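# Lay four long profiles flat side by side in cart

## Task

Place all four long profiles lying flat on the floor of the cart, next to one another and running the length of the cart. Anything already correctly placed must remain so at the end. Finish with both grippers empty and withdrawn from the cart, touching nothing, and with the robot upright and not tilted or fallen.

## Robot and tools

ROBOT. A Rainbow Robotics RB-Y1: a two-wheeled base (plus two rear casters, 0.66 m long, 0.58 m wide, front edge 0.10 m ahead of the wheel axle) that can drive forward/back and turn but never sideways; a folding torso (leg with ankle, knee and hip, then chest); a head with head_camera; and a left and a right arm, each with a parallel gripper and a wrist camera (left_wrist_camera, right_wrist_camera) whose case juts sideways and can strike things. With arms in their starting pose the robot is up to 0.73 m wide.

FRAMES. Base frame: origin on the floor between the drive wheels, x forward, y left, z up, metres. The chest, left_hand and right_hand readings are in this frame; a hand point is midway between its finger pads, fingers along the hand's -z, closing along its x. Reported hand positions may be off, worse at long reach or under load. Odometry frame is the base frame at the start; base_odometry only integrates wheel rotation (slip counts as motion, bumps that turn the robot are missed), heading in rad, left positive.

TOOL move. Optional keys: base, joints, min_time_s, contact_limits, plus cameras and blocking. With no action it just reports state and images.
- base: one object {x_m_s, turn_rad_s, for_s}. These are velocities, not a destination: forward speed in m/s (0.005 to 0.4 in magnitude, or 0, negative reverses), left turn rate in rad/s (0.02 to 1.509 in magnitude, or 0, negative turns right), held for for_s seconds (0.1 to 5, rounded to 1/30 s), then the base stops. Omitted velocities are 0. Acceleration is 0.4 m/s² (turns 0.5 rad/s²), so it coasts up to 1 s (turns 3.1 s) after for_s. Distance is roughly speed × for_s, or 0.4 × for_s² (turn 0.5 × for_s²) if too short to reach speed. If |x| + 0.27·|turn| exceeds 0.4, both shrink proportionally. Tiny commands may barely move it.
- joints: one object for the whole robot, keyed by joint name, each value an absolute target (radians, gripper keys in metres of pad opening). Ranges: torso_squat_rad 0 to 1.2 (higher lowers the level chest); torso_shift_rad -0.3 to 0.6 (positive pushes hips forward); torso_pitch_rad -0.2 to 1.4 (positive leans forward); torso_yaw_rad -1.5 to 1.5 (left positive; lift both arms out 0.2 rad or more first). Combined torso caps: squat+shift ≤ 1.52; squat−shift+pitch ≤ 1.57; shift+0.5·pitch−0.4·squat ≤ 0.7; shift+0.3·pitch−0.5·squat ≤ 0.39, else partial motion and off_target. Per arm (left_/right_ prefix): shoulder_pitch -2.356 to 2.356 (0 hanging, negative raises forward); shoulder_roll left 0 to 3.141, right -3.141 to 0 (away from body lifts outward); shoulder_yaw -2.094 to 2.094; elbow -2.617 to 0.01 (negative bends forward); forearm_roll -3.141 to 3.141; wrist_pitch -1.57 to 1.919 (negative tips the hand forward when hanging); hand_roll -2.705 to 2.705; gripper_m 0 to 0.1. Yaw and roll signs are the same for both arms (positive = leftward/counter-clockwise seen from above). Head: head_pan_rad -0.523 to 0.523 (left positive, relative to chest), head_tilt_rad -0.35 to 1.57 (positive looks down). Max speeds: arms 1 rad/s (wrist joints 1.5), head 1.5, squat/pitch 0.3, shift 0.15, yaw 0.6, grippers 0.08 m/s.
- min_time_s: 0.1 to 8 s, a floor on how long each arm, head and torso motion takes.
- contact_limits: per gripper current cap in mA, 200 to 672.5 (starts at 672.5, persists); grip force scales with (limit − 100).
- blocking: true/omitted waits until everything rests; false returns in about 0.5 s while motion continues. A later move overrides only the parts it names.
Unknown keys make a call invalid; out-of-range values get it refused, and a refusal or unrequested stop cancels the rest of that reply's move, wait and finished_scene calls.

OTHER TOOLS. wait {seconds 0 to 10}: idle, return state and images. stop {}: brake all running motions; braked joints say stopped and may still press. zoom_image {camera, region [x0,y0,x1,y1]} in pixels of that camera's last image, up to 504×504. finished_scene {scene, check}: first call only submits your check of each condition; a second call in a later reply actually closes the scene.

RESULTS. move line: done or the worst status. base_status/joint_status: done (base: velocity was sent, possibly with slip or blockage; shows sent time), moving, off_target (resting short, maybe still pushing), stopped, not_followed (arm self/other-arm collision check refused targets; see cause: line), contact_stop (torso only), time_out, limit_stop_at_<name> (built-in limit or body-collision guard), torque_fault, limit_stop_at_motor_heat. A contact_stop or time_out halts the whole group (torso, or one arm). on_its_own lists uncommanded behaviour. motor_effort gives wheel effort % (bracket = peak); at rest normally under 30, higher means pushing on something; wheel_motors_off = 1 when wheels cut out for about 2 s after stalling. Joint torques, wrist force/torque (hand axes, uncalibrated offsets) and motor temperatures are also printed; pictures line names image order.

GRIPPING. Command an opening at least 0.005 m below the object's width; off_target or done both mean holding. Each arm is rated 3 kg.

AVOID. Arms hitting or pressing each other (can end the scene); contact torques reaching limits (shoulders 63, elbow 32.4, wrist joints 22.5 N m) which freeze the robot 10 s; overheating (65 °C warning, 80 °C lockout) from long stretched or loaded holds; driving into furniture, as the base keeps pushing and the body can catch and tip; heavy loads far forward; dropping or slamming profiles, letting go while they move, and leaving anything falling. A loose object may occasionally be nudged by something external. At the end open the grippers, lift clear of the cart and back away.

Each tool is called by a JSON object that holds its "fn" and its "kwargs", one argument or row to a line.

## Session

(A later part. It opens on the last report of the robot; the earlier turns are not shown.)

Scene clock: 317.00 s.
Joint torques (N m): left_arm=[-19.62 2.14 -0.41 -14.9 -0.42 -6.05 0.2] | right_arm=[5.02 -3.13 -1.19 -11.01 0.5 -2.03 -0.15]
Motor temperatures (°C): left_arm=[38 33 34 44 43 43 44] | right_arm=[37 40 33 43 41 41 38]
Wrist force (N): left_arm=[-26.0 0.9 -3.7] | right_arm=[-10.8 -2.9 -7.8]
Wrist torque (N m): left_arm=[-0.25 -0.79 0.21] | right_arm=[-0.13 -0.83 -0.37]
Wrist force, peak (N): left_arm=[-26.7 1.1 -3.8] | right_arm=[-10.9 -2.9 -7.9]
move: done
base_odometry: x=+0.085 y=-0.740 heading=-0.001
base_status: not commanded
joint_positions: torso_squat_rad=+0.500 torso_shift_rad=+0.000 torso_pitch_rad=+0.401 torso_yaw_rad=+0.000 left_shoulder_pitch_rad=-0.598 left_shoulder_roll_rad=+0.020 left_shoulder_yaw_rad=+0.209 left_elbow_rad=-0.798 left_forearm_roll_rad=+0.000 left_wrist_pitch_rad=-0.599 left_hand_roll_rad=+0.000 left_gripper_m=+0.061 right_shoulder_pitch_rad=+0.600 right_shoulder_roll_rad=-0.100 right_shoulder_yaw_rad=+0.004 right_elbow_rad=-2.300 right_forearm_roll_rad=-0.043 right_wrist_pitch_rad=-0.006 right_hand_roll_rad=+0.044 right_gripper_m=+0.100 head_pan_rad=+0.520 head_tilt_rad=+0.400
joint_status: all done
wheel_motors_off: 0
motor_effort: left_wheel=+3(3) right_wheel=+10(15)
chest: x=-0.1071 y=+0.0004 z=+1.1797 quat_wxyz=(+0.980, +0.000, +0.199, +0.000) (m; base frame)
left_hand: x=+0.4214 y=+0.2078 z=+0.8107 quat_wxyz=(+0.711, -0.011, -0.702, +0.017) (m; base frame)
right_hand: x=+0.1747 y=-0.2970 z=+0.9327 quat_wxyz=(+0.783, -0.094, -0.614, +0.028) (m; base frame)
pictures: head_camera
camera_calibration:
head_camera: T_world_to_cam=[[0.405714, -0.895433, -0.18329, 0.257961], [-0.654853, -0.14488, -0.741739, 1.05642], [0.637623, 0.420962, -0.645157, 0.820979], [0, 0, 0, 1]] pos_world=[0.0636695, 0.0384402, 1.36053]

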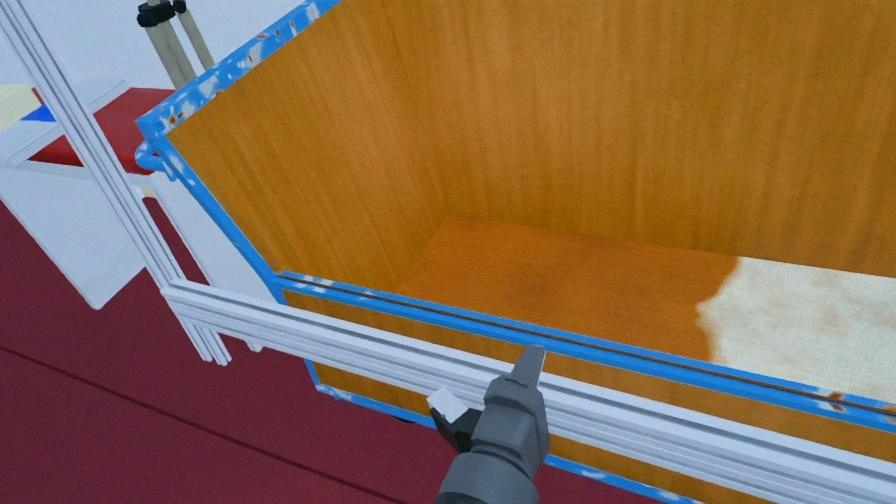

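{"fn": "move", "kwargs": {
  "joints": {"torso_squat_rad":0.6,"torso_shift_rad":0.3,"torso_pitch_rad":0.9,"left_shoulder_pitch_rad":-1.158,"left_shoulder_roll_rad":0.2,"left_shoulder_yaw_rad":0.312,"left_elbow_rad":-1.598,"left_forearm_roll_rad":0,"left_wrist_pitch_rad":1.834,"left_hand_roll_rad":0,"head_pan_rad":0.1,"head_tilt_rad":0.1},
  "min_time_s": 3
}}

Scene clock: 326.37 s.
Joint torques (N m): left_arm=[-19.06 5.91 0.12 -12.92 -0.13 -0.04 0.26] | right_arm=[10.87 -2.9 -2.03 -7.87 0.27 -1.49 -0.27]
Motor temperatures (°C): left_arm=[38 33 34 44 43 43 44] | right_arm=[37 40 33 43 41 41 38]
Wrist force (N): left_arm=[-0.9 -0.1 -27.3] | right_arm=[-9.3 -3.1 -10.3]
Wrist torque (N m): left_arm=[-0.50 -0.26 0.23] | right_arm=[-0.07 -0.77 -0.37]
Wrist force, peak (N): left_arm=[-2.8 0.0 -29.4] | right_arm=[-9.5 -3.2 -10.7]
move: done
base_odometry: x=+0.085 y=-0.740 heading=-0.001
base_status: not commanded
joint_positions: torso_squat_rad=+0.600 torso_shift_rad=+0.300 torso_pitch_rad=+0.901 torso_yaw_rad=+0.000 left_shoulder_pitch_rad=-1.156 left_shoulder_roll_rad=+0.199 left_shoulder_yaw_rad=+0.312 left_elbow_rad=-1.597 left_forearm_roll_rad=+0.000 left_wrist_pitch_rad=+1.834 left_hand_roll_rad=+0.000 left_gripper_m=+0.061 right_shoulder_pitch_rad=+0.600 right_shoulder_roll_rad=-0.100 right_shoulder_yaw_rad=+0.004 right_elbow_rad=-2.300 right_forearm_roll_rad=-0.043 right_wrist_pitch_rad=-0.006 right_hand_roll_rad=+0.044 right_gripper_m=+0.100 head_pan_rad=+0.100 head_tilt_rad=+0.100
joint_status: all done
wheel_motors_off: 0
motor_effort: left_wheel=-3(6) right_wheel=+15(19)
chest: x=+0.1856 y=+0.0003 z=+1.0245 quat_wxyz=(+0.900, +0.000, +0.435, +0.000) (m; base frame)
left_hand: x=+0.5955 y=+0.2167 z=+0.6170 quat_wxyz=(+1.000, -0.001, +0.003, -0.003) (m; base frame)
right_hand: x=+0.3144 y=-0.2971 z=+0.6726 quat_wxyz=(+0.911, -0.084, -0.401, +0.051) (m; base frame)
pictures: head_camera, left_wrist_camera, right_wrist_camera
camera_calibration:
head_camera: T_world_to_cam=[[0.00797154, -0.998517, -0.0538549, 0.0641106], [-0.815915, 0.0246416, -0.577647, 1.00088], [0.578117, 0.0485458, -0.814508, 0.656944], [0, 0, 0, 1]] pos_world=[0.436333, 0.00746031, 1.1167]
left_wrist_camera: T_world_to_cam=[[0.999508, 0.0141326, 0.0279869, -0.616194], [-0.000983549, -0.878073, 0.478526, -0.0724304], [0.0313374, -0.478318, -0.877627, 0.705276], [0, 0, 0, 1]] pos_world=[0.593718, 0.282455, 0.670874]
right_wrist_camera: T_world_to_cam=[[-0.668653, -0.142558, -0.729781, 0.660391], [-0.345753, 0.928503, 0.135414, 0.323673], [0.6583, 0.342869, -0.670136, 0.419757], [0, 0, 0, 1]] pos_world=[0.277157, -0.350309, 0.719406]

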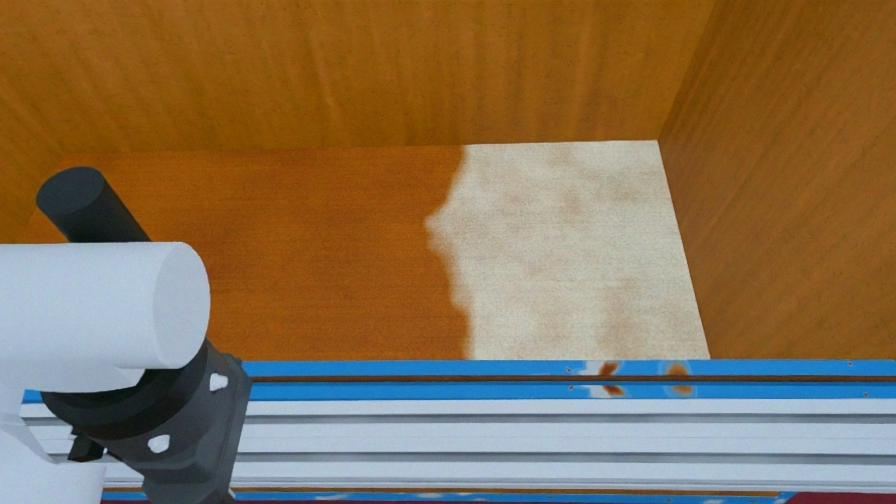

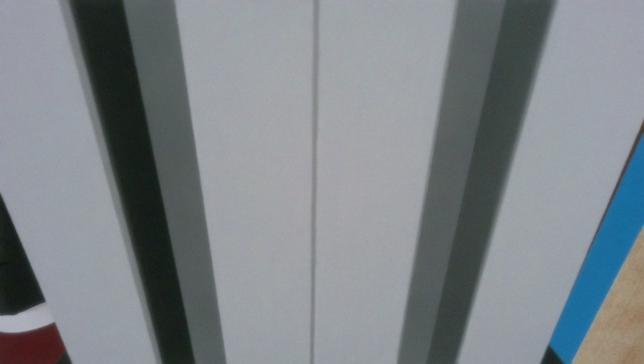

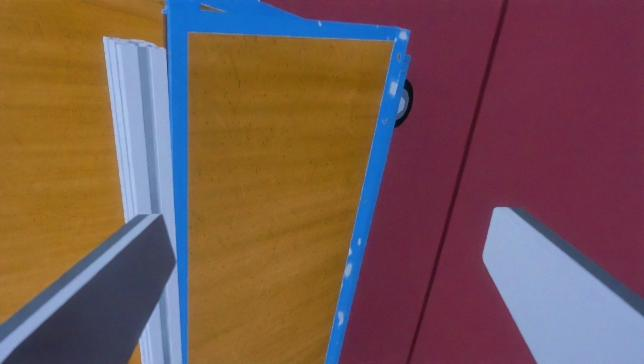

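{"fn": "move", "kwargs": {
  "base": {"turn_rad_s":0.15,"for_s":0.97},
  "cameras": []
}}

{"fn": "move", "kwargs": {
  "base": {"x_m_s":0.2,"for_s":2.02},
  "cameras": []
}}

{"fn": "move", "kwargs": {
  "base": {"turn_rad_s":-0.15,"for_s":0.97}
}}

Scene clock: 335.07 s.
Joint torques (N m): left_arm=[-18.83 6.41 0.46 -12.65 0.09 -0.09 0.07] | right_arm=[10.53 -2.35 -2.56 -7.75 0.39 -1.69 -0.16]
Motor temperatures (°C): left_arm=[38 33 34 44 43 42 44] | right_arm=[37 40 33 43 41 41 38]
Wrist force (N): left_arm=[-0.9 0.5 -27.4] | right_arm=[-9.2 -3.1 -10.5]
Wrist torque (N m): left_arm=[-0.29 -0.26 0.20] | right_arm=[-0.08 -0.75 -0.36]
Wrist force, peak (N): left_arm=[-0.7 0.2 -27.8] | right_arm=[-9.5 -3.3 -10.7]
move: done
base_odometry: x=+0.085 y=-0.740 heading=+0.143
base_status: done (sent for 0.97 of 0.97 s)
joint_positions: torso_squat_rad=+0.600 torso_shift_rad=+0.300 torso_pitch_rad=+0.901 torso_yaw_rad=+0.000 left_shoulder_pitch_rad=-1.156 left_shoulder_roll_rad=+0.199 left_shoulder_yaw_rad=+0.312 left_elbow_rad=-1.597 left_forearm_roll_rad=+0.000 left_wrist_pitch_rad=+1.834 left_hand_roll_rad=+0.000 left_gripper_m=+0.061 right_shoulder_pitch_rad=+0.600 right_shoulder_roll_rad=-0.100 right_shoulder_yaw_rad=+0.004 right_elbow_rad=-2.300 right_forearm_roll_rad=-0.043 right_wrist_pitch_rad=-0.006 right_hand_roll_rad=+0.044 right_gripper_m=+0.100 head_pan_rad=+0.100 head_tilt_rad=+0.100
joint_status: not commanded
wheel_motors_off: 0
motor_effort: left_wheel=-1(22) right_wheel=+10(34)
chest: x=+0.1856 y=+0.0004 z=+1.0245 quat_wxyz=(+0.900, +0.000, +0.435, +0.000) (m; base frame)
left_hand: x=+0.5955 y=+0.2167 z=+0.6169 quat_wxyz=(+1.000, -0.002, +0.003, -0.003) (m; base frame)
right_hand: x=+0.3144 y=-0.2971 z=+0.6727 quat_wxyz=(+0.911, -0.084, -0.401, +0.051) (m; base frame)
pictures: none
No camera images: "cameras" was empty.

Scene clock: 345.67 s.
Joint torques (N m): left_arm=[-19.18 5.38 -0.72 -12.8 0.13 0.03 0.22] | right_arm=[11.21 -2.41 -1.08 -7.6 0.26 -1.77 -0.34]
Motor temperatures (°C): left_arm=[38 33 34 44 43 41 44] | right_arm=[37 40 33 42 41 41 38]
Wrist force (N): left_arm=[-0.3 0.2 -27.4] | right_arm=[-9.3 -3.1 -10.6]
Wrist torque (N m): left_arm=[-0.28 -0.21 0.15] | right_arm=[-0.09 -0.78 -0.37]
Wrist force, peak (N): left_arm=[-108.4 5.9 15.9] | right_arm=[-10.1 -3.8 -10.8]
move: torque_fault
TORQUE FAULT: left_wrist_pitch_rad reached its load limit. The robot stopped for 10 seconds, dropped its targets and accepts commands again. The stop added 8.8 s to the call.
base_odometry: x=+0.165 y=-0.729 heading=+0.146
base_status: torque_fault (sent for 0.6 of 2.03 s)
joint_positions: torso_squat_rad=+0.600 torso_shift_rad=+0.300 torso_pitch_rad=+0.901 torso_yaw_rad=+0.000 left_shoulder_pitch_rad=-1.152 left_shoulder_roll_rad=+0.198 left_shoulder_yaw_rad=+0.312 left_elbow_rad=-1.595 left_forearm_roll_rad=+0.000 left_wrist_pitch_rad=+1.839 left_hand_roll_rad=+0.000 left_gripper_m=+0.061 right_shoulder_pitch_rad=+0.600 right_shoulder_roll_rad=-0.100 right_shoulder_yaw_rad=+0.004 right_elbow_rad=-2.300 right_forearm_roll_rad=-0.043 right_wrist_pitch_rad=-0.006 right_hand_roll_rad=+0.044 right_gripper_m=+0.100 head_pan_rad=+0.100 head_tilt_rad=+0.100
joint_status: not commanded
wheel_motors_off: 0
on_its_own: left_wrist_pitch_rad is held at +1.839, not at your +1.834, since a torque_fault
motor_effort: left_wheel=-3(95) right_wheel=+2(77)
chest: x=+0.1855 y=+0.0004 z=+1.0245 quat_wxyz=(+0.900, +0.000, +0.435, +0.000) (m; base frame)
left_hand: x=+0.5917 y=+0.2172 z=+0.6148 quat_wxyz=(+1.000, -0.001, +0.009, -0.003) (m; base frame)
right_hand: x=+0.3144 y=-0.2971 z=+0.6727 quat_wxyz=(+0.911, -0.084, -0.401, +0.051) (m; base frame)
pictures: none
No camera images: "cameras" was empty.

not run: a stop that you did not command came earlier in this reply.

Contact occurred; I'll look at what was hit.

{"fn": "move", "kwargs": {
  "joints": {"head_pan_rad":-0.3,"head_tilt_rad":0.0}
}}

{"fn": "move", "kwargs": {
  "joints": {"head_pan_rad":0.52,"head_tilt_rad":-0.05},
  "cameras": ["head_camera"]
}}

Scene clock: 350.87 s.
Joint torques (N m): left_arm=[-19.67 5.34 -1.55 -12.5 0.27 0.04 0.3] | right_arm=[11.03 -2.39 -1.57 -7.32 0.4 -1.48 -0.31]
Motor temperatures (°C): left_arm=[38 33 34 43 43 41 44] | right_arm=[37 40 33 42 41 41 38]
Wrist force (N): left_arm=[-0.4 0.1 -27.4] | right_arm=[-9.5 -3.2 -10.5]
Wrist torque (N m): left_arm=[-0.27 -0.22 0.22] | right_arm=[-0.06 -0.78 -0.37]
Wrist force, peak (N): left_arm=[-0.7 -0.1 -27.8] | right_arm=[-9.5 -3.2 -10.7]
move: done
base_odometry: x=+0.165 y=-0.729 heading=+0.146
base_status: not commanded
joint_positions: torso_squat_rad=+0.600 torso_shift_rad=+0.300 torso_pitch_rad=+0.901 torso_yaw_rad=+0.000 left_shoulder_pitch_rad=-1.152 left_shoulder_roll_rad=+0.198 left_shoulder_yaw_rad=+0.312 left_elbow_rad=-1.595 left_forearm_roll_rad=+0.000 left_wrist_pitch_rad=+1.839 left_hand_roll_rad=+0.000 left_gripper_m=+0.061 right_shoulder_pitch_rad=+0.600 right_shoulder_roll_rad=-0.100 right_shoulder_yaw_rad=+0.004 right_elbow_rad=-2.300 right_forearm_roll_rad=-0.043 right_wrist_pitch_rad=-0.006 right_hand_roll_rad=+0.044 right_gripper_m=+0.100 head_pan_rad=-0.300 head_tilt_rad=+0.000
joint_status: all done
wheel_motors_off: 0
on_its_own: left_wrist_pitch_rad is held at +1.839, not at your +1.834, since a torque_fault
motor_effort: left_wheel=-3(3) right_wheel=+2(6)
chest: x=+0.1855 y=+0.0004 z=+1.0245 quat_wxyz=(+0.900, +0.000, +0.435, +0.000) (m; base frame)
left_hand: x=+0.5917 y=+0.2172 z=+0.6148 quat_wxyz=(+1.000, -0.001, +0.009, -0.003) (m; base frame)
right_hand: x=+0.3144 y=-0.2971 z=+0.6727 quat_wxyz=(+0.911, -0.084, -0.401, +0.051) (m; base frame)
pictures: head_camera, left_wrist_camera, right_wrist_camera
camera_calibration:
head_camera: T_world_to_cam=[[-0.23795, -0.938982, 0.248379, -0.190308], [-0.74794, 0.0139968, -0.663619, 1.07393], [0.61965, -0.343681, -0.705632, 0.519185], [0, 0, 0, 1]] pos_world=[0.436236, -0.0152937, 1.1263]
left_wrist_camera: T_world_to_cam=[[0.999763, 0.0149541, 0.0158207, -0.605111], [0.00557124, -0.878282, 0.47811, -0.0745011], [0.0210448, -0.477908, -0.878158, 0.710054], [0, 0, 0, 1]] pos_world=[0.59044, 0.282957, 0.668732]
right_wrist_camera: T_world_to_cam=[[-0.668524, -0.142601, -0.72989, 0.66046], [-0.345811, 0.928493, 0.135334, 0.323723], [0.658399, 0.342879, -0.670033, 0.419653], [0, 0, 0, 1]] pos_world=[0.277181, -0.350282, 0.719434]

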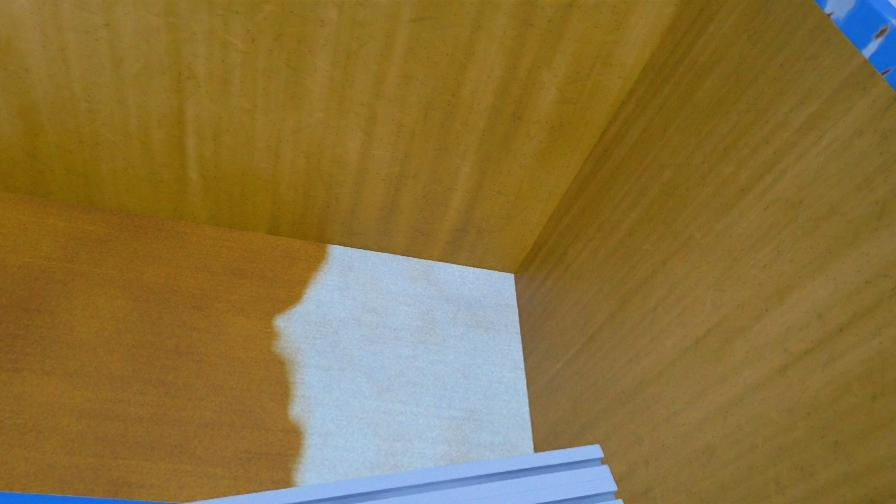

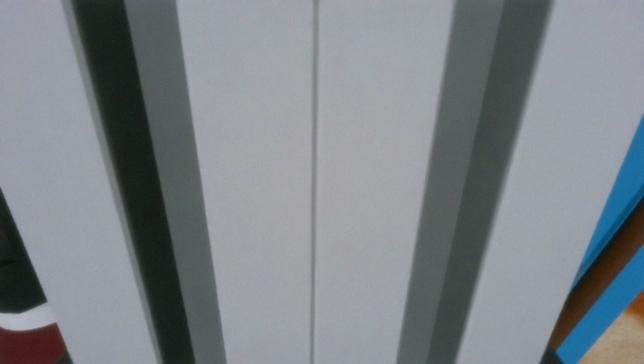

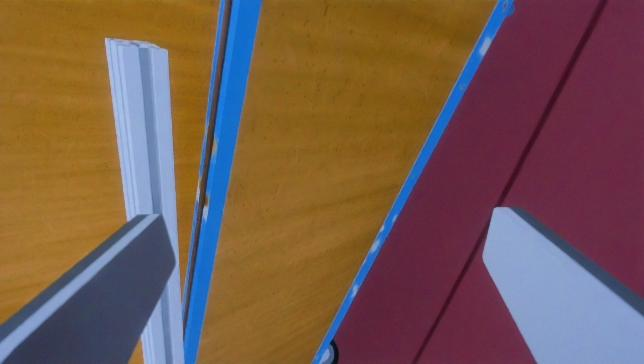

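Scene clock: 352.07 s.
Joint torques (N m): left_arm=[-19.09 5.37 -1.12 -12.81 0.02 -0.02 0.28] | right_arm=[11.15 -2.52 -1.58 -7.29 0.44 -1.65 -0.38]
Motor temperatures (°C): left_arm=[38 33 34 43 43 41 44] | right_arm=[37 40 33 42 41 41 38]
Wrist force (N): left_arm=[-0.8 -0.3 -27.3] | right_arm=[-9.3 -3.0 -10.6]
Wrist torque (N m): left_arm=[-0.21 -0.28 0.17] | right_arm=[-0.09 -0.76 -0.36]
Wrist force, peak (N): left_arm=[-0.3 -0.2 -27.7] | right_arm=[-9.6 -3.2 -10.6]
move: done
base_odometry: x=+0.165 y=-0.729 heading=+0.146
base_status: not commanded
joint_positions: torso_squat_rad=+0.600 torso_shift_rad=+0.300 torso_pitch_rad=+0.901 torso_yaw_rad=+0.000 left_shoulder_pitch_rad=-1.152 left_shoulder_roll_rad=+0.198 left_shoulder_yaw_rad=+0.312 left_elbow_rad=-1.595 left_forearm_roll_rad=+0.000 left_wrist_pitch_rad=+1.839 left_hand_roll_rad=+0.000 left_gripper_m=+0.061 right_shoulder_pitch_rad=+0.600 right_shoulder_roll_rad=-0.100 right_shoulder_yaw_rad=+0.004 right_elbow_rad=-2.300 right_forearm_roll_rad=-0.043 right_wrist_pitch_rad=-0.006 right_hand_roll_rad=+0.044 right_gripper_m=+0.100 head_pan_rad=+0.520 head_tilt_rad=-0.050
joint_status: all done
wheel_motors_off: 0
on_its_own: left_wrist_pitch_rad is held at +1.839, not at your +1.834, since a torque_fault
motor_effort: left_wheel=-2(3) right_wheel=+3(5)
chest: x=+0.1855 y=+0.0004 z=+1.0245 quat_wxyz=(+0.900, +0.000, +0.435, +0.000) (m; base frame)
left_hand: x=+0.5917 y=+0.2172 z=+0.6148 quat_wxyz=(+1.000, -0.001, +0.009, -0.003) (m; base frame)
right_hand: x=+0.3144 y=-0.2971 z=+0.6727 quat_wxyz=(+0.911, -0.084, -0.401, +0.051) (m; base frame)
pictures: head_camera
camera_calibration:
head_camera: T_world_to_cam=[[0.254753, -0.89018, -0.37773, 0.342678], [-0.735997, 0.0748737, -0.672831, 1.08007], [0.627223, 0.449415, -0.636096, 0.437378], [0, 0, 0, 1]] pos_world=[0.433293, 0.0276127, 1.13436]

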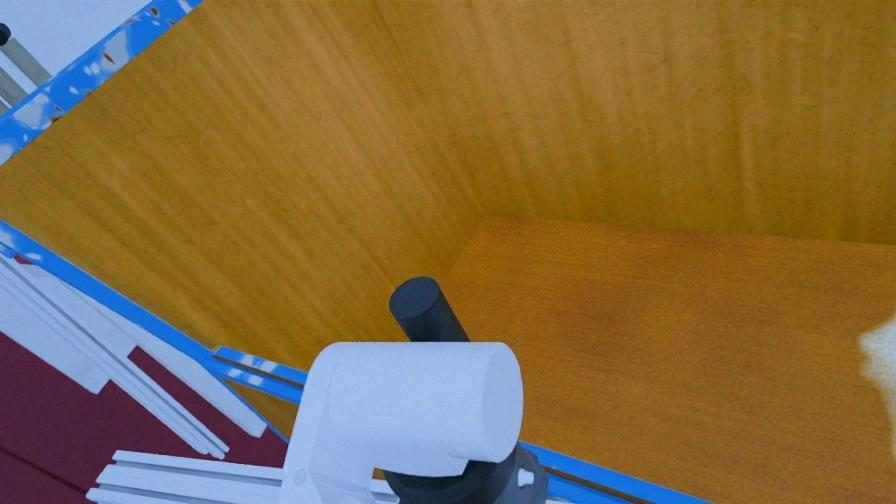

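{"fn": "move", "kwargs": {
  "base": {"x_m_s":-0.1,"for_s":0.5},
  "cameras": []
}}

{"fn": "move", "kwargs": {
  "joints": {"torso_squat_rad":0.4,"left_wrist_pitch_rad":1.834,"left_shoulder_pitch_rad":-1.16,"left_elbow_rad":-1.6,"left_shoulder_roll_rad":0.2,"left_shoulder_yaw_rad":0.312,"left_forearm_roll_rad":0,"left_hand_roll_rad":0},
  "cameras": ["left_wrist_camera","right_wrist_camera"]
}}

Scene clock: 376.90 s.
Joint torques (N m): left_arm=[-19.15 6.01 -0.92 -13.18 0.33 -0.01 0.15] | right_arm=[10.99 -2.57 -2.27 -7.92 0.32 -1.6 -0.24]
Motor temperatures (°C): left_arm=[38 33 34 43 43 39 44] | right_arm=[37 40 33 42 41 41 37]
Wrist force (N): left_arm=[-0.1 -0.1 -26.8] | right_arm=[-9.0 -3.1 -10.4]
Wrist torque (N m): left_arm=[-0.41 -0.20 0.22] | right_arm=[-0.08 -0.73 -0.36]
Wrist force, peak (N): left_arm=[-0.5 -0.2 -28.7] | right_arm=[-9.6 -3.1 -11.0]
move: done
base_odometry: x=+0.115 y=-0.736 heading=+0.145
base_status: done (sent for 0.5 of 0.5 s)
joint_positions: torso_squat_rad=+0.600 torso_shift_rad=+0.300 torso_pitch_rad=+0.901 torso_yaw_rad=+0.000 left_shoulder_pitch_rad=-1.152 left_shoulder_roll_rad=+0.198 left_shoulder_yaw_rad=+0.312 left_elbow_rad=-1.595 left_forearm_roll_rad=+0.000 left_wrist_pitch_rad=+1.839 left_hand_roll_rad=+0.000 left_gripper_m=+0.061 right_shoulder_pitch_rad=+0.600 right_shoulder_roll_rad=-0.100 right_shoulder_yaw_rad=+0.004 right_elbow_rad=-2.300 right_forearm_roll_rad=-0.043 right_wrist_pitch_rad=-0.006 right_hand_roll_rad=+0.044 right_gripper_m=+0.100 head_pan_rad=+0.520 head_tilt_rad=-0.050
joint_status: not commanded
wheel_motors_off: 0
on_its_own: left_wrist_pitch_rad is held at +1.839, not at your +1.834, since a torque_fault
motor_effort: left_wheel=-7(31) right_wheel=+7(20)
chest: x=+0.1855 y=+0.0004 z=+1.0245 quat_wxyz=(+0.900, +0.000, +0.435, +0.000) (m; base frame)
left_hand: x=+0.5917 y=+0.2172 z=+0.6148 quat_wxyz=(+1.000, -0.001, +0.009, -0.003) (m; base frame)
right_hand: x=+0.3143 y=-0.2971 z=+0.6727 quat_wxyz=(+0.911, -0.084, -0.401, +0.051) (m; base frame)
pictures: none
No camera images: "cameras" was empty.

Scene clock: 378.37 s.
Joint torques (N m): left_arm=[-18.72 5.91 -0.36 -12.73 -0.3 -0.04 0.24] | right_arm=[10.77 -2.41 -1.81 -7.39 0.32 -1.62 -0.15]
Motor temperatures (°C): left_arm=[38 33 34 43 43 39 44] | right_arm=[37 40 33 42 41 41 37]
Wrist force (N): left_arm=[-0.8 0.4 -27.5] | right_arm=[-9.4 -3.3 -10.4]
Wrist torque (N m): left_arm=[-0.30 -0.25 0.21] | right_arm=[-0.08 -0.76 -0.35]
Wrist force, peak (N): left_arm=[-3.5 0.7 -33.5] | right_arm=[-9.4 -2.8 -10.9]
move: done
base_odometry: x=+0.115 y=-0.736 heading=+0.145
base_status: not commanded
joint_positions: torso_squat_rad=+0.400 torso_shift_rad=+0.300 torso_pitch_rad=+0.901 torso_yaw_rad=+0.000 left_shoulder_pitch_rad=-1.158 left_shoulder_roll_rad=+0.199 left_shoulder_yaw_rad=+0.312 left_elbow_rad=-1.599 left_forearm_roll_rad=+0.000 left_wrist_pitch_rad=+1.834 left_hand_roll_rad=+0.000 left_gripper_m=+0.061 right_shoulder_pitch_rad=+0.600 right_shoulder_roll_rad=-0.100 right_shoulder_yaw_rad=+0.004 right_elbow_rad=-2.300 right_forearm_roll_rad=-0.043 right_wrist_pitch_rad=-0.006 right_hand_roll_rad=+0.044 right_gripper_m=+0.100 head_pan_rad=+0.520 head_tilt_rad=-0.050
joint_status: all done
wheel_motors_off: 0
motor_effort: left_wheel=-9(14) right_wheel=+7(9)
chest: x=+0.2054 y=+0.0004 z=+1.0885 quat_wxyz=(+0.900, +0.000, +0.435, +0.000) (m; base frame)
left_hand: x=+0.6165 y=+0.2164 z=+0.6820 quat_wxyz=(+1.000, -0.002, +0.001, -0.004) (m; base frame)
right_hand: x=+0.3342 y=-0.2971 z=+0.7366 quat_wxyz=(+0.911, -0.084, -0.401, +0.051) (m; base frame)
pictures: left_wrist_camera, right_wrist_camera
camera_calibration:
left_wrist_camera: T_world_to_cam=[[0.999405, 0.0139039, 0.0315578, -0.641284], [-0.00291361, -0.877801, 0.479017, -0.102976], [0.0343617, -0.478825, -0.877238, 0.759488], [0, 0, 0, 1]] pos_world=[0.614505, 0.282186, 0.735817]
right_wrist_camera: T_world_to_cam=[[-0.668664, -0.142598, -0.729763, 0.720307], [-0.345754, 0.928509, 0.135373, 0.321882], [0.658287, 0.342837, -0.670164, 0.449576], [0, 0, 0, 1]] pos_world=[0.296986, -0.350288, 0.783369]

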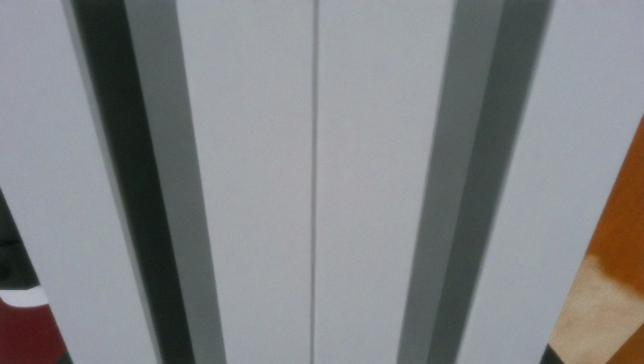

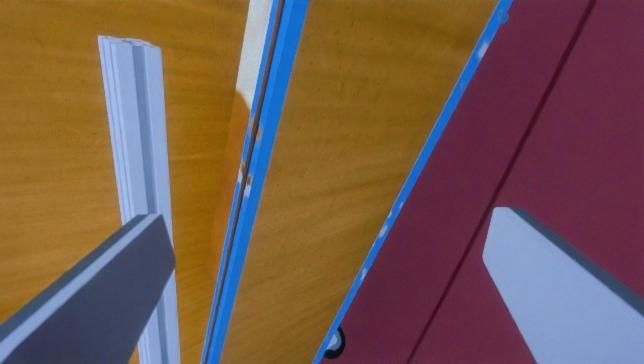

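{"fn": "move", "kwargs": {
  "base": {"turn_rad_s":-0.05,"for_s":0.55},
  "cameras": []
}}

{"fn": "move", "kwargs": {
  "base": {"x_m_s":0.2,"for_s":1.87},
  "cameras": []
}}

{"fn": "move", "kwargs": {
  "base": {"turn_rad_s":-0.15,"for_s":0.81},
  "joints": {"head_pan_rad":0.0,"head_tilt_rad":0.2}
}}

Scene clock: 384.47 s.
Joint torques (N m): left_arm=[-19.62 6.38 -0.77 -12.72 -0.35 0.38 0.2] | right_arm=[10.48 -2.13 -2.09 -7.5 0.14 -1.6 -0.13]
Motor temperatures (°C): left_arm=[38 33 34 43 43 39 44] | right_arm=[37 40 33 42 41 41 37]
Wrist force (N): left_arm=[-0.9 0.4 -27.5] | right_arm=[-9.8 -3.0 -10.4]
Wrist torque (N m): left_arm=[-0.28 -0.23 0.26] | right_arm=[-0.11 -0.79 -0.36]
Wrist force, peak (N): left_arm=[-0.6 0.4 -27.9] | right_arm=[-9.9 -3.2 -10.5]
move: done
base_odometry: x=+0.115 y=-0.736 heading=+0.118
base_status: done (sent for 0.57 of 0.57 s)
joint_positions: torso_squat_rad=+0.400 torso_shift_rad=+0.300 torso_pitch_rad=+0.901 torso_yaw_rad=+0.000 left_shoulder_pitch_rad=-1.158 left_shoulder_roll_rad=+0.199 left_shoulder_yaw_rad=+0.312 left_elbow_rad=-1.599 left_forearm_roll_rad=+0.000 left_wrist_pitch_rad=+1.834 left_hand_roll_rad=+0.000 left_gripper_m=+0.061 right_shoulder_pitch_rad=+0.600 right_shoulder_roll_rad=-0.100 right_shoulder_yaw_rad=+0.004 right_elbow_rad=-2.300 right_forearm_roll_rad=-0.043 right_wrist_pitch_rad=-0.006 right_hand_roll_rad=+0.044 right_gripper_m=+0.100 head_pan_rad=+0.520 head_tilt_rad=-0.050
joint_status: not commanded
wheel_motors_off: 0
motor_effort: left_wheel=+5(20) right_wheel=-3(18)
chest: x=+0.2054 y=+0.0004 z=+1.0885 quat_wxyz=(+0.900, +0.000, +0.435, +0.000) (m; base frame)
left_hand: x=+0.6165 y=+0.2164 z=+0.6820 quat_wxyz=(+1.000, -0.002, +0.001, -0.004) (m; base frame)
right_hand: x=+0.3342 y=-0.2971 z=+0.7366 quat_wxyz=(+0.911, -0.084, -0.401, +0.051) (m; base frame)
pictures: none
No camera images: "cameras" was empty.

Scene clock: 387.30 s.
Joint torques (N m): left_arm=[-19.64 8.76 -1.27 -13.31 -1 -1.14 -2.97] | right_arm=[10.81 -2.26 -1.71 -7.32 0.41 -1.85 -0.36]
Motor temperatures (°C): left_arm=[38 33 34 43 43 39 44] | right_arm=[37 40 33 42 41 41 37]
Wrist force (N): left_arm=[-5.3 -8.3 -27.4] | right_arm=[-9.5 -2.9 -10.3]
Wrist torque (N m): left_arm=[-0.20 -0.04 3.81] | right_arm=[-0.13 -0.76 -0.35]
Wrist force, peak (N): left_arm=[-6.8 -9.0 -27.9] | right_arm=[-9.9 -3.1 -10.6]
move: done
base_odometry: x=+0.486 y=-0.692 heading=+0.118
base_status: done (sent for 1.87 of 1.87 s)
joint_positions: torso_squat_rad=+0.400 torso_shift_rad=+0.300 torso_pitch_rad=+0.901 torso_yaw_rad=+0.000 left_shoulder_pitch_rad=-1.158 left_shoulder_roll_rad=+0.199 left_shoulder_yaw_rad=+0.312 left_elbow_rad=-1.599 left_forearm_roll_rad=+0.000 left_wrist_pitch_rad=+1.834 left_hand_roll_rad=+0.001 left_gripper_m=+0.070 right_shoulder_pitch_rad=+0.600 right_shoulder_roll_rad=-0.100 right_shoulder_yaw_rad=+0.004 right_elbow_rad=-2.300 right_forearm_roll_rad=-0.043 right_wrist_pitch_rad=-0.006 right_hand_roll_rad=+0.044 right_gripper_m=+0.100 head_pan_rad=+0.520 head_tilt_rad=-0.050
joint_status: not commanded
wheel_motors_off: 0
motor_effort: left_wheel=+3(41) right_wheel=-5(17)
chest: x=+0.2054 y=+0.0004 z=+1.0885 quat_wxyz=(+0.900, +0.000, +0.435, +0.000) (m; base frame)
left_hand: x=+0.6162 y=+0.2162 z=+0.6819 quat_wxyz=(+1.000, -0.002, +0.002, -0.003) (m; base frame)
right_hand: x=+0.3342 y=-0.2971 z=+0.7366 quat_wxyz=(+0.911, -0.084, -0.401, +0.051) (m; base frame)
pictures: none
No camera images: "cameras" was empty.

Scene clock: 388.77 s.
Joint torques (N m): left_arm=[-19.07 6.9 -0.09 -13.19 -0.24 0.19 0.21] | right_arm=[10.54 -2.72 -2.06 -7.57 0.23 -1.56 -0.28]
Motor temperatures (°C): left_arm=[38 33 34 43 43 39 44] | right_arm=[37 40 33 42 41 41 37]
Wrist force (N): left_arm=[-0.6 0.0 -27.2] | right_arm=[-9.8 -3.0 -10.6]
Wrist torque (N m): left_arm=[-0.24 -0.21 0.22] | right_arm=[-0.11 -0.78 -0.34]
Wrist force, peak (N): left_arm=[-5.4 -4.9 -28.0] | right_arm=[-10.0 -3.3 -10.4]
move: done
base_odometry: x=+0.486 y=-0.692 heading=-0.002
base_status: done (sent for 0.8 of 0.8 s)
joint_positions: torso_squat_rad=+0.400 torso_shift_rad=+0.300 torso_pitch_rad=+0.901 torso_yaw_rad=+0.000 left_shoulder_pitch_rad=-1.158 left_shoulder_roll_rad=+0.199 left_shoulder_yaw_rad=+0.312 left_elbow_rad=-1.599 left_forearm_roll_rad=+0.000 left_wrist_pitch_rad=+1.834 left_hand_roll_rad=+0.000 left_gripper_m=+0.061 right_shoulder_pitch_rad=+0.600 right_shoulder_roll_rad=-0.100 right_shoulder_yaw_rad=+0.004 right_elbow_rad=-2.300 right_forearm_roll_rad=-0.043 right_wrist_pitch_rad=-0.006 right_hand_roll_rad=+0.044 right_gripper_m=+0.100 head_pan_rad=+0.000 head_tilt_rad=+0.200
joint_status: all done
wheel_motors_off: 0
on_its_own: left_gripper_m moved -0.009 toward your old target +0.040
motor_effort: left_wheel=+2(31) right_wheel=-11(33)
chest: x=+0.2054 y=+0.0004 z=+1.0885 quat_wxyz=(+0.900, +0.000, +0.435, +0.000) (m; base frame)
left_hand: x=+0.6165 y=+0.2163 z=+0.6820 quat_wxyz=(+1.000, -0.002, +0.001, -0.004) (m; base frame)
right_hand: x=+0.3342 y=-0.2971 z=+0.7366 quat_wxyz=(+0.911, -0.084, -0.401, +0.051) (m; base frame)
pictures: head_camera, left_wrist_camera, right_wrist_camera
camera_calibration:
head_camera: T_world_to_cam=[[-0.0514644, -0.998228, 0.0298679, -0.0103285], [-0.868003, 0.0299201, -0.495656, 0.975554], [0.493884, -0.0514341, -0.868005, 0.793251], [0, 0, 0, 1]] pos_world=[0.454478, 0.00130133, 1.17239]
left_wrist_camera: T_world_to_cam=[[0.999409, 0.013752, 0.031496, -0.641178], [-0.00302365, -0.877712, 0.479178, -0.103162], [0.0342341, -0.47899, -0.877152, 0.759505], [0, 0, 0, 1]] pos_world=[0.614486, 0.282066, 0.735829]
right_wrist_camera: T_world_to_cam=[[-0.668623, -0.142586, -0.729803, 0.720349], [-0.345726, 0.928525, 0.135332, 0.321913], [0.658344, 0.342798, -0.670129, 0.449578], [0, 0, 0, 1]] pos_world=[0.296959, -0.350307, 0.783423]

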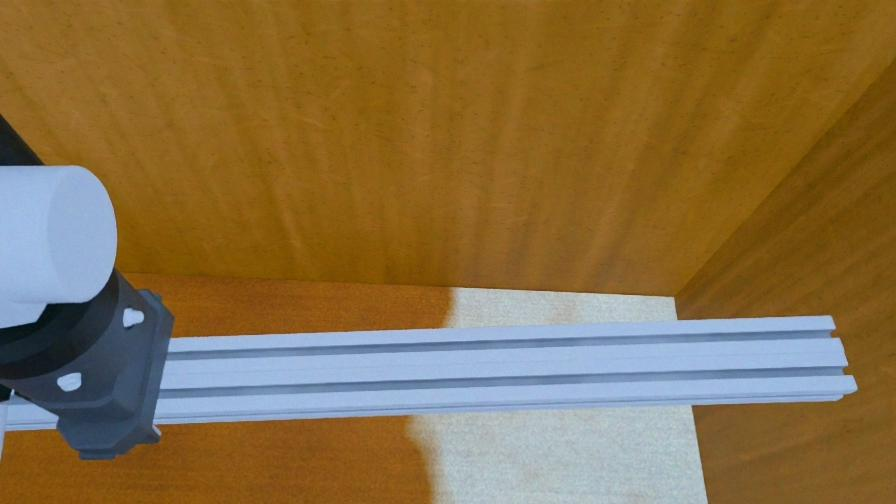

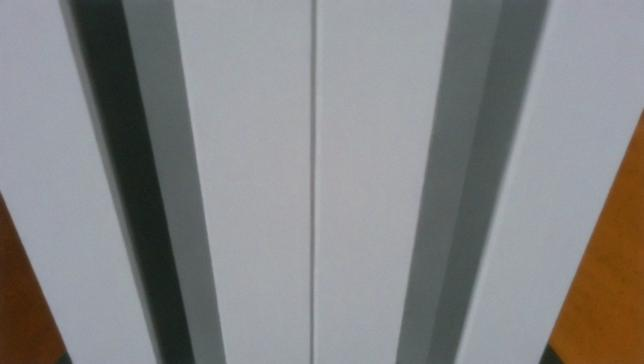

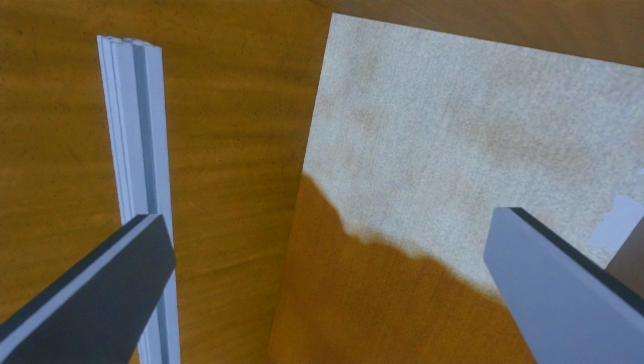

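{"fn": "move", "kwargs": {
  "joints": {"head_pan_rad":0.52,"head_tilt_rad":0.2},
  "cameras": ["head_camera"]
}}

Scene clock: 397.07 s.
Joint torques (N m): left_arm=[-19.16 6.57 0.56 -13.01 -0.49 0.14 0.31] | right_arm=[10.7 -2.2 -1.44 -7.6 0.3 -1.77 -0.17]
Motor temperatures (°C): left_arm=[38 33 34 43 43 39 44] | right_arm=[37 40 33 41 41 41 37]
Wrist force (N): left_arm=[-1.0 0.6 -27.2] | right_arm=[-9.6 -3.1 -10.4]
Wrist torque (N m): left_arm=[-0.38 -0.27 0.25] | right_arm=[-0.10 -0.77 -0.35]
Wrist force, peak (N): left_arm=[-1.0 0.4 -27.8] | right_arm=[-9.7 -3.1 -10.7]
move: done
base_odometry: x=+0.486 y=-0.692 heading=-0.002
base_status: not commanded
joint_positions: torso_squat_rad=+0.400 torso_shift_rad=+0.300 torso_pitch_rad=+0.901 torso_yaw_rad=+0.000 left_shoulder_pitch_rad=-1.158 left_shoulder_roll_rad=+0.199 left_shoulder_yaw_rad=+0.312 left_elbow_rad=-1.599 left_forearm_roll_rad=+0.000 left_wrist_pitch_rad=+1.834 left_hand_roll_rad=+0.000 left_gripper_m=+0.061 right_shoulder_pitch_rad=+0.600 right_shoulder_roll_rad=-0.100 right_shoulder_yaw_rad=+0.004 right_elbow_rad=-2.300 right_forearm_roll_rad=-0.043 right_wrist_pitch_rad=-0.006 right_hand_roll_rad=+0.044 right_gripper_m=+0.100 head_pan_rad=+0.520 head_tilt_rad=+0.200
joint_status: all done
wheel_motors_off: 0
motor_effort: left_wheel=+2(4) right_wheel=-11(12)
chest: x=+0.2054 y=+0.0004 z=+1.0885 quat_wxyz=(+0.900, +0.000, +0.435, +0.000) (m; base frame)
left_hand: x=+0.6165 y=+0.2163 z=+0.6820 quat_wxyz=(+1.000, -0.002, +0.001, -0.004) (m; base frame)
right_hand: x=+0.3342 y=-0.2971 z=+0.7366 quat_wxyz=(+0.911, -0.084, -0.401, +0.051) (m; base frame)
pictures: head_camera
camera_calibration:
head_camera: T_world_to_cam=[[0.260866, -0.893837, -0.364697, 0.343903], [-0.865112, -0.0488027, -0.499199, 0.978744], [0.428404, 0.445728, -0.786, 0.719565], [0, 0, 0, 1]] pos_world=[0.448746, 0.034428, 1.17959]

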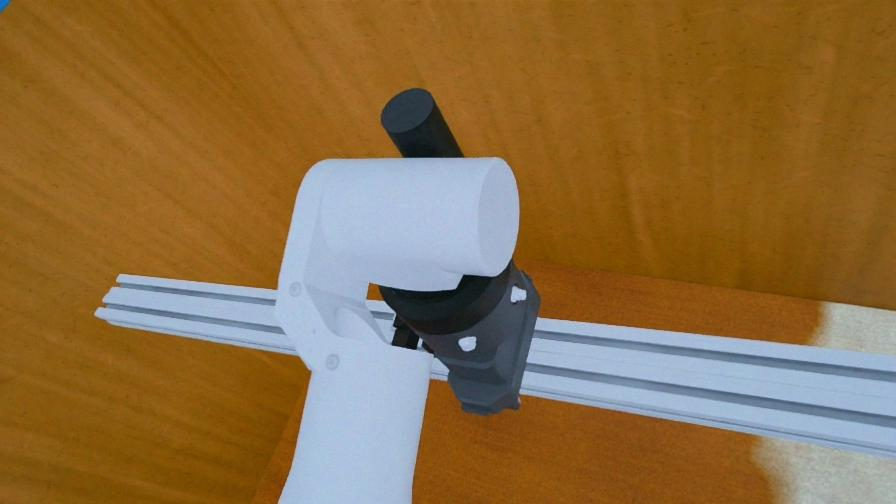

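{"fn": "move", "kwargs": {
  "joints": {"left_hand_roll_rad":-0.077,"head_pan_rad":0.3,"head_tilt_rad":0.2},
  "min_time_s": 1
}}

Scene clock: 427.73 s.
Joint torques (N m): left_arm=[-18.78 6.98 -0.14 -13 -0.36 0.07 -0.05] | right_arm=[10.95 -2.88 -1.63 -7.51 0.3 -1.76 -0.18]
Motor temperatures (°C): left_arm=[38 33 34 43 43 39 44] | right_arm=[37 40 33 41 41 41 37]
Wrist force (N): left_arm=[-0.7 0.2 -27.4] | right_arm=[-9.7 -3.1 -10.4]
Wrist torque (N m): left_arm=[-0.30 -0.24 0.20] | right_arm=[-0.11 -0.78 -0.34]
Wrist force, peak (N): left_arm=[-0.5 0.2 -27.9] | right_arm=[-9.9 -3.2 -10.5]
move: done
base_odometry: x=+0.486 y=-0.692 heading=-0.002
base_status: not commanded
joint_positions: torso_squat_rad=+0.400 torso_shift_rad=+0.300 torso_pitch_rad=+0.901 torso_yaw_rad=+0.000 left_shoulder_pitch_rad=-1.158 left_shoulder_roll_rad=+0.199 left_shoulder_yaw_rad=+0.312 left_elbow_rad=-1.599 left_forearm_roll_rad=+0.000 left_wrist_pitch_rad=+1.834 left_hand_roll_rad=-0.077 left_gripper_m=+0.061 right_shoulder_pitch_rad=+0.600 right_shoulder_roll_rad=-0.100 right_shoulder_yaw_rad=+0.004 right_elbow_rad=-2.300 right_forearm_roll_rad=-0.043 right_wrist_pitch_rad=-0.006 right_hand_roll_rad=+0.044 right_gripper_m=+0.100 head_pan_rad=+0.300 head_tilt_rad=+0.200
joint_status: all done
wheel_motors_off: 0
motor_effort: left_wheel=+3(3) right_wheel=-10(12)
chest: x=+0.2054 y=+0.0004 z=+1.0885 quat_wxyz=(+0.900, +0.000, +0.435, +0.000) (m; base frame)
left_hand: x=+0.6165 y=+0.2163 z=+0.6820 quat_wxyz=(+0.999, -0.002, +0.001, -0.042) (m; base frame)
right_hand: x=+0.3342 y=-0.2971 z=+0.7366 quat_wxyz=(+0.911, -0.084, -0.401, +0.051) (m; base frame)
pictures: head_camera, left_wrist_camera, right_wrist_camera
camera_calibration:
head_camera: T_world_to_cam=[[0.133166, -0.970013, -0.203328, 0.199033], [-0.869451, -0.0158601, -0.493765, 0.973862], [0.475734, 0.242536, -0.84549, 0.773001], [0, 0, 0, 1]] pos_world=[0.452478, 0.0210297, 1.17489]
left_wrist_camera: T_world_to_cam=[[0.997503, -0.0630663, 0.0317854, -0.623587], [-0.0705818, -0.874778, 0.479356, -0.062271], [-0.00242605, -0.480403, -0.877045, 0.782337], [0, 0, 0, 1]] pos_world=[0.619533, 0.282036, 0.735815]
right_wrist_camera: T_world_to_cam=[[-0.668623, -0.142586, -0.729803, 0.720349], [-0.345726, 0.928525, 0.135332, 0.321913], [0.658344, 0.342798, -0.670129, 0.449577], [0, 0, 0, 1]] pos_world=[0.296959, -0.350307, 0.783423]

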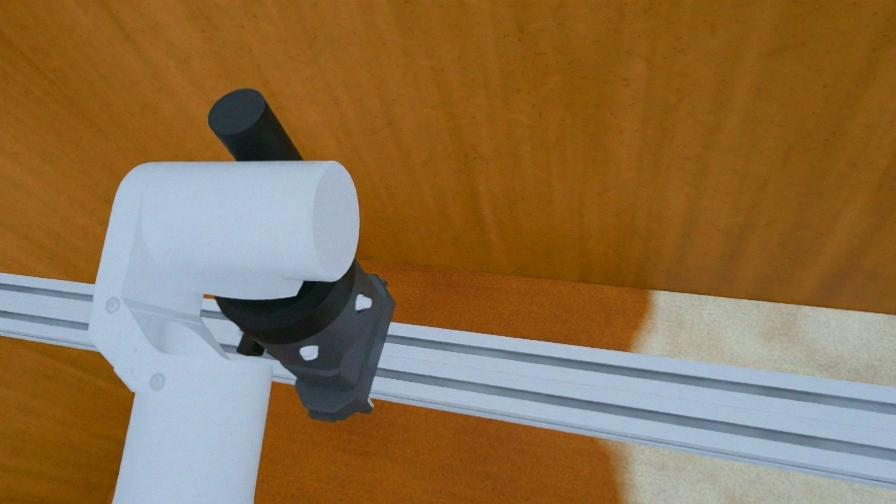

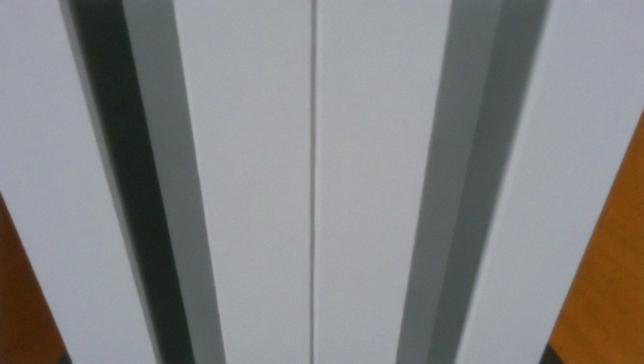

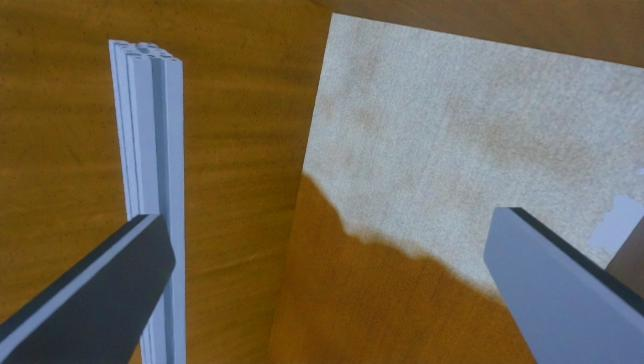

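{"fn": "move", "kwargs": {
  "base": {"x_m_s":-0.1,"for_s":0.3},
  "joints": {"right_shoulder_pitch_rad":0.1,"right_shoulder_roll_rad":-0.2,"right_elbow_rad":-2.55,"right_wrist_pitch_rad":-0.3},
  "cameras": []
}}

{"fn": "move", "kwargs": {
  "joints": {"torso_squat_rad":0.92,"torso_shift_rad":0.45,"torso_pitch_rad":1.1,"left_shoulder_pitch_rad":-1.115,"left_shoulder_roll_rad":0.186,"left_shoulder_yaw_rad":0.306,"left_elbow_rad":-1.759,"left_wrist_pitch_rad":1.75},
  "min_time_s": 2
}}

Scene clock: 453.13 s.
Joint torques (N m): left_arm=[-19.22 7.22 -0.02 -12.77 -0.35 -0.16 0.05] | right_arm=[4.94 -2.53 -0.3 -11 0.48 -1.77 -0.04]
Motor temperatures (°C): left_arm=[38 33 34 43 43 39 44] | right_arm=[37 40 33 41 41 41 37]
Wrist force (N): left_arm=[-0.5 0.1 -27.5] | right_arm=[-11.0 -3.4 -4.8]
Wrist torque (N m): left_arm=[-0.27 -0.19 0.27] | right_arm=[-0.12 -0.84 -0.37]
Wrist force, peak (N): left_arm=[-1.1 0.0 -28.5] | right_arm=[-12.0 -3.0 -9.9]
move: done
base_odometry: x=+0.456 y=-0.692 heading=-0.001
base_status: done (sent for 0.3 of 0.3 s)
joint_positions: torso_squat_rad=+0.400 torso_shift_rad=+0.300 torso_pitch_rad=+0.901 torso_yaw_rad=+0.000 left_shoulder_pitch_rad=-1.158 left_shoulder_roll_rad=+0.199 left_shoulder_yaw_rad=+0.312 left_elbow_rad=-1.599 left_forearm_roll_rad=+0.000 left_wrist_pitch_rad=+1.834 left_hand_roll_rad=-0.077 left_gripper_m=+0.061 right_shoulder_pitch_rad=+0.100 right_shoulder_roll_rad=-0.200 right_shoulder_yaw_rad=+0.004 right_elbow_rad=-2.550 right_forearm_roll_rad=-0.043 right_wrist_pitch_rad=-0.300 right_hand_roll_rad=+0.044 right_gripper_m=+0.100 head_pan_rad=+0.300 head_tilt_rad=+0.200
joint_status: all done
wheel_motors_off: 0
motor_effort: left_wheel=+3(16) right_wheel=-5(37)
chest: x=+0.2054 y=+0.0004 z=+1.0885 quat_wxyz=(+0.900, +0.000, +0.435, +0.000) (m; base frame)
left_hand: x=+0.6165 y=+0.2163 z=+0.6820 quat_wxyz=(+0.999, -0.002, +0.001, -0.042) (m; base frame)
right_hand: x=+0.5289 y=-0.2030 z=+0.9898 quat_wxyz=(+0.598, +0.015, -0.796, +0.094) (m; base frame)
pictures: none
No camera images: "cameras" was empty.

Scene clock: 455.63 s.
Joint torques (N m): left_arm=[-9.19 -3.06 1.29 -13.47 -0.42 -0.38 0.3] | right_arm=[6.08 -1.41 -0.81 -11.31 0.34 -2.09 -0.18]
Motor temperatures (°C): left_arm=[38 33 34 43 43 39 44] | right_arm=[37 40 33 41 41 41 37]
Wrist force (N): left_arm=[-2.4 0.0 -27.5] | right_arm=[-10.8 -3.5 -5.6]
Wrist torque (N m): left_arm=[-0.37 -0.30 0.32] | right_arm=[-0.09 -0.82 -0.38]
Wrist force, peak (N): left_arm=[-15.7 -24.0 -44.7] | right_arm=[-14.1 -1.8 -8.3]
move: contact_stop
base_odometry: x=+0.456 y=-0.692 heading=-0.002
base_status: not commanded
joint_positions: torso_squat_rad=+0.847 torso_shift_rad=+0.419 torso_pitch_rad=+1.050 torso_yaw_rad=+0.005 left_shoulder_pitch_rad=-1.115 left_shoulder_roll_rad=+0.188 left_shoulder_yaw_rad=+0.306 left_elbow_rad=-1.758 left_forearm_roll_rad=+0.000 left_wrist_pitch_rad=+1.750 left_hand_roll_rad=-0.077 left_gripper_m=+0.061 right_shoulder_pitch_rad=+0.100 right_shoulder_roll_rad=-0.200 right_shoulder_yaw_rad=+0.004 right_elbow_rad=-2.550 right_forearm_roll_rad=-0.043 right_wrist_pitch_rad=-0.300 right_hand_roll_rad=+0.044 right_gripper_m=+0.100 head_pan_rad=+0.300 head_tilt_rad=+0.200
joint_status: torso_squat_rad contact_stop (moved +0.447 of +0.520); torso_shift_rad contact_stop (moved +0.119 of +0.150); torso_pitch_rad contact_stop (moved +0.149 of +0.199); the others done
wheel_motors_off: 0
on_its_own: torso_squat_rad is held at +0.847, not at your +0.920, since a contact_stop; torso_shift_rad is held at +0.420, not at your +0.450, since a contact_stop; torso_pitch_rad is held at +1.051, not at your +1.100, since a contact_stop
motor_effort: left_wheel=-8(65) right_wheel=+1(69)
chest: x=+0.2292 y=-0.0001 z=+0.8581 quat_wxyz=(+0.865, +0.001, +0.501, +0.002) (m; base frame)
left_hand: x=+0.6072 y=+0.2199 z=+0.4213 quat_wxyz=(+0.999, +0.002, -0.023, -0.040) (m; base frame)
right_hand: x=+0.5349 y=-0.2019 z=+0.7114 quat_wxyz=(+0.656, +0.025, -0.749, +0.092) (m; base frame)
pictures: head_camera, left_wrist_camera, right_wrist_camera
camera_calibration:
head_camera: T_world_to_cam=[[0.103623, -0.968624, -0.225899, 0.174735], [-0.932999, -0.0159651, -0.359525, 0.780201], [0.344638, 0.248019, -0.905379, 0.648396], [0, 0, 0, 1]] pos_world=[0.486359, 0.0208936, 0.907018]
left_wrist_camera: T_world_to_cam=[[0.994886, -0.0601381, 0.0811538, -0.625695], [-0.0914195, -0.877774, 0.470271, 0.0823201], [0.0429535, -0.475285, -0.878783, 0.527475], [0, 0, 0, 1]] pos_world=[0.607364, 0.285331, 0.475601]
right_wrist_camera: T_world_to_cam=[[0.142511, -0.0644145, -0.987695, 0.615049], [-0.581914, 0.801756, -0.136251, 0.600336], [0.800667, 0.59417, 0.0767756, -0.288861], [0, 0, 0, 1]] pos_world=[0.492974, -0.270073, 0.711454]

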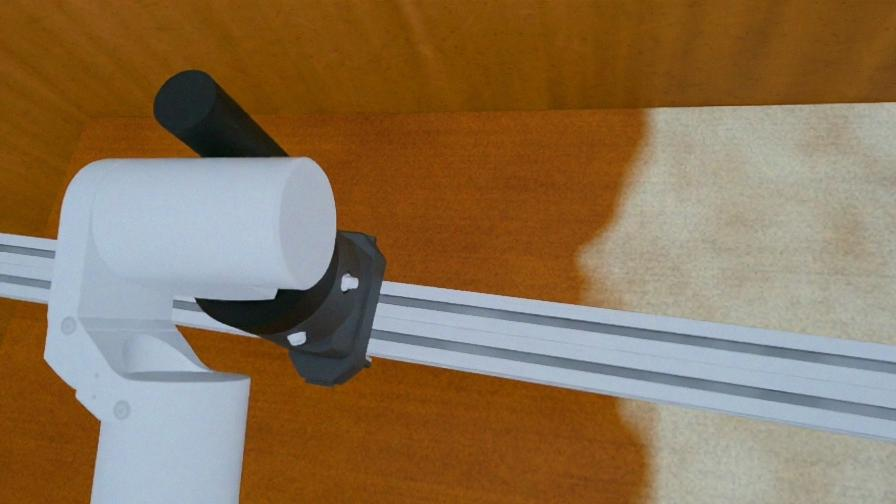

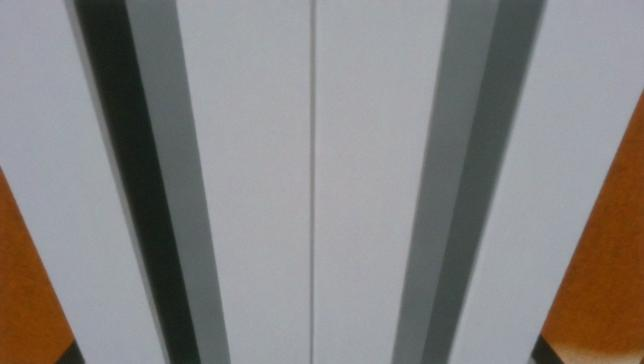

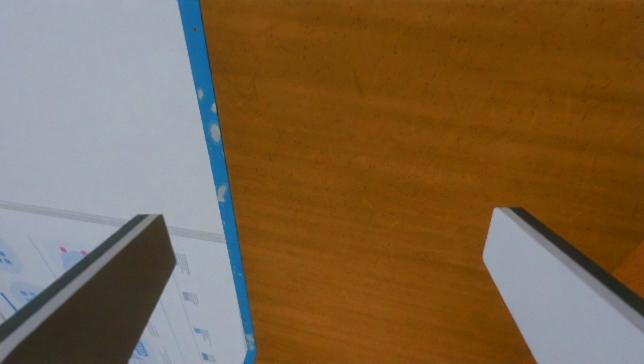

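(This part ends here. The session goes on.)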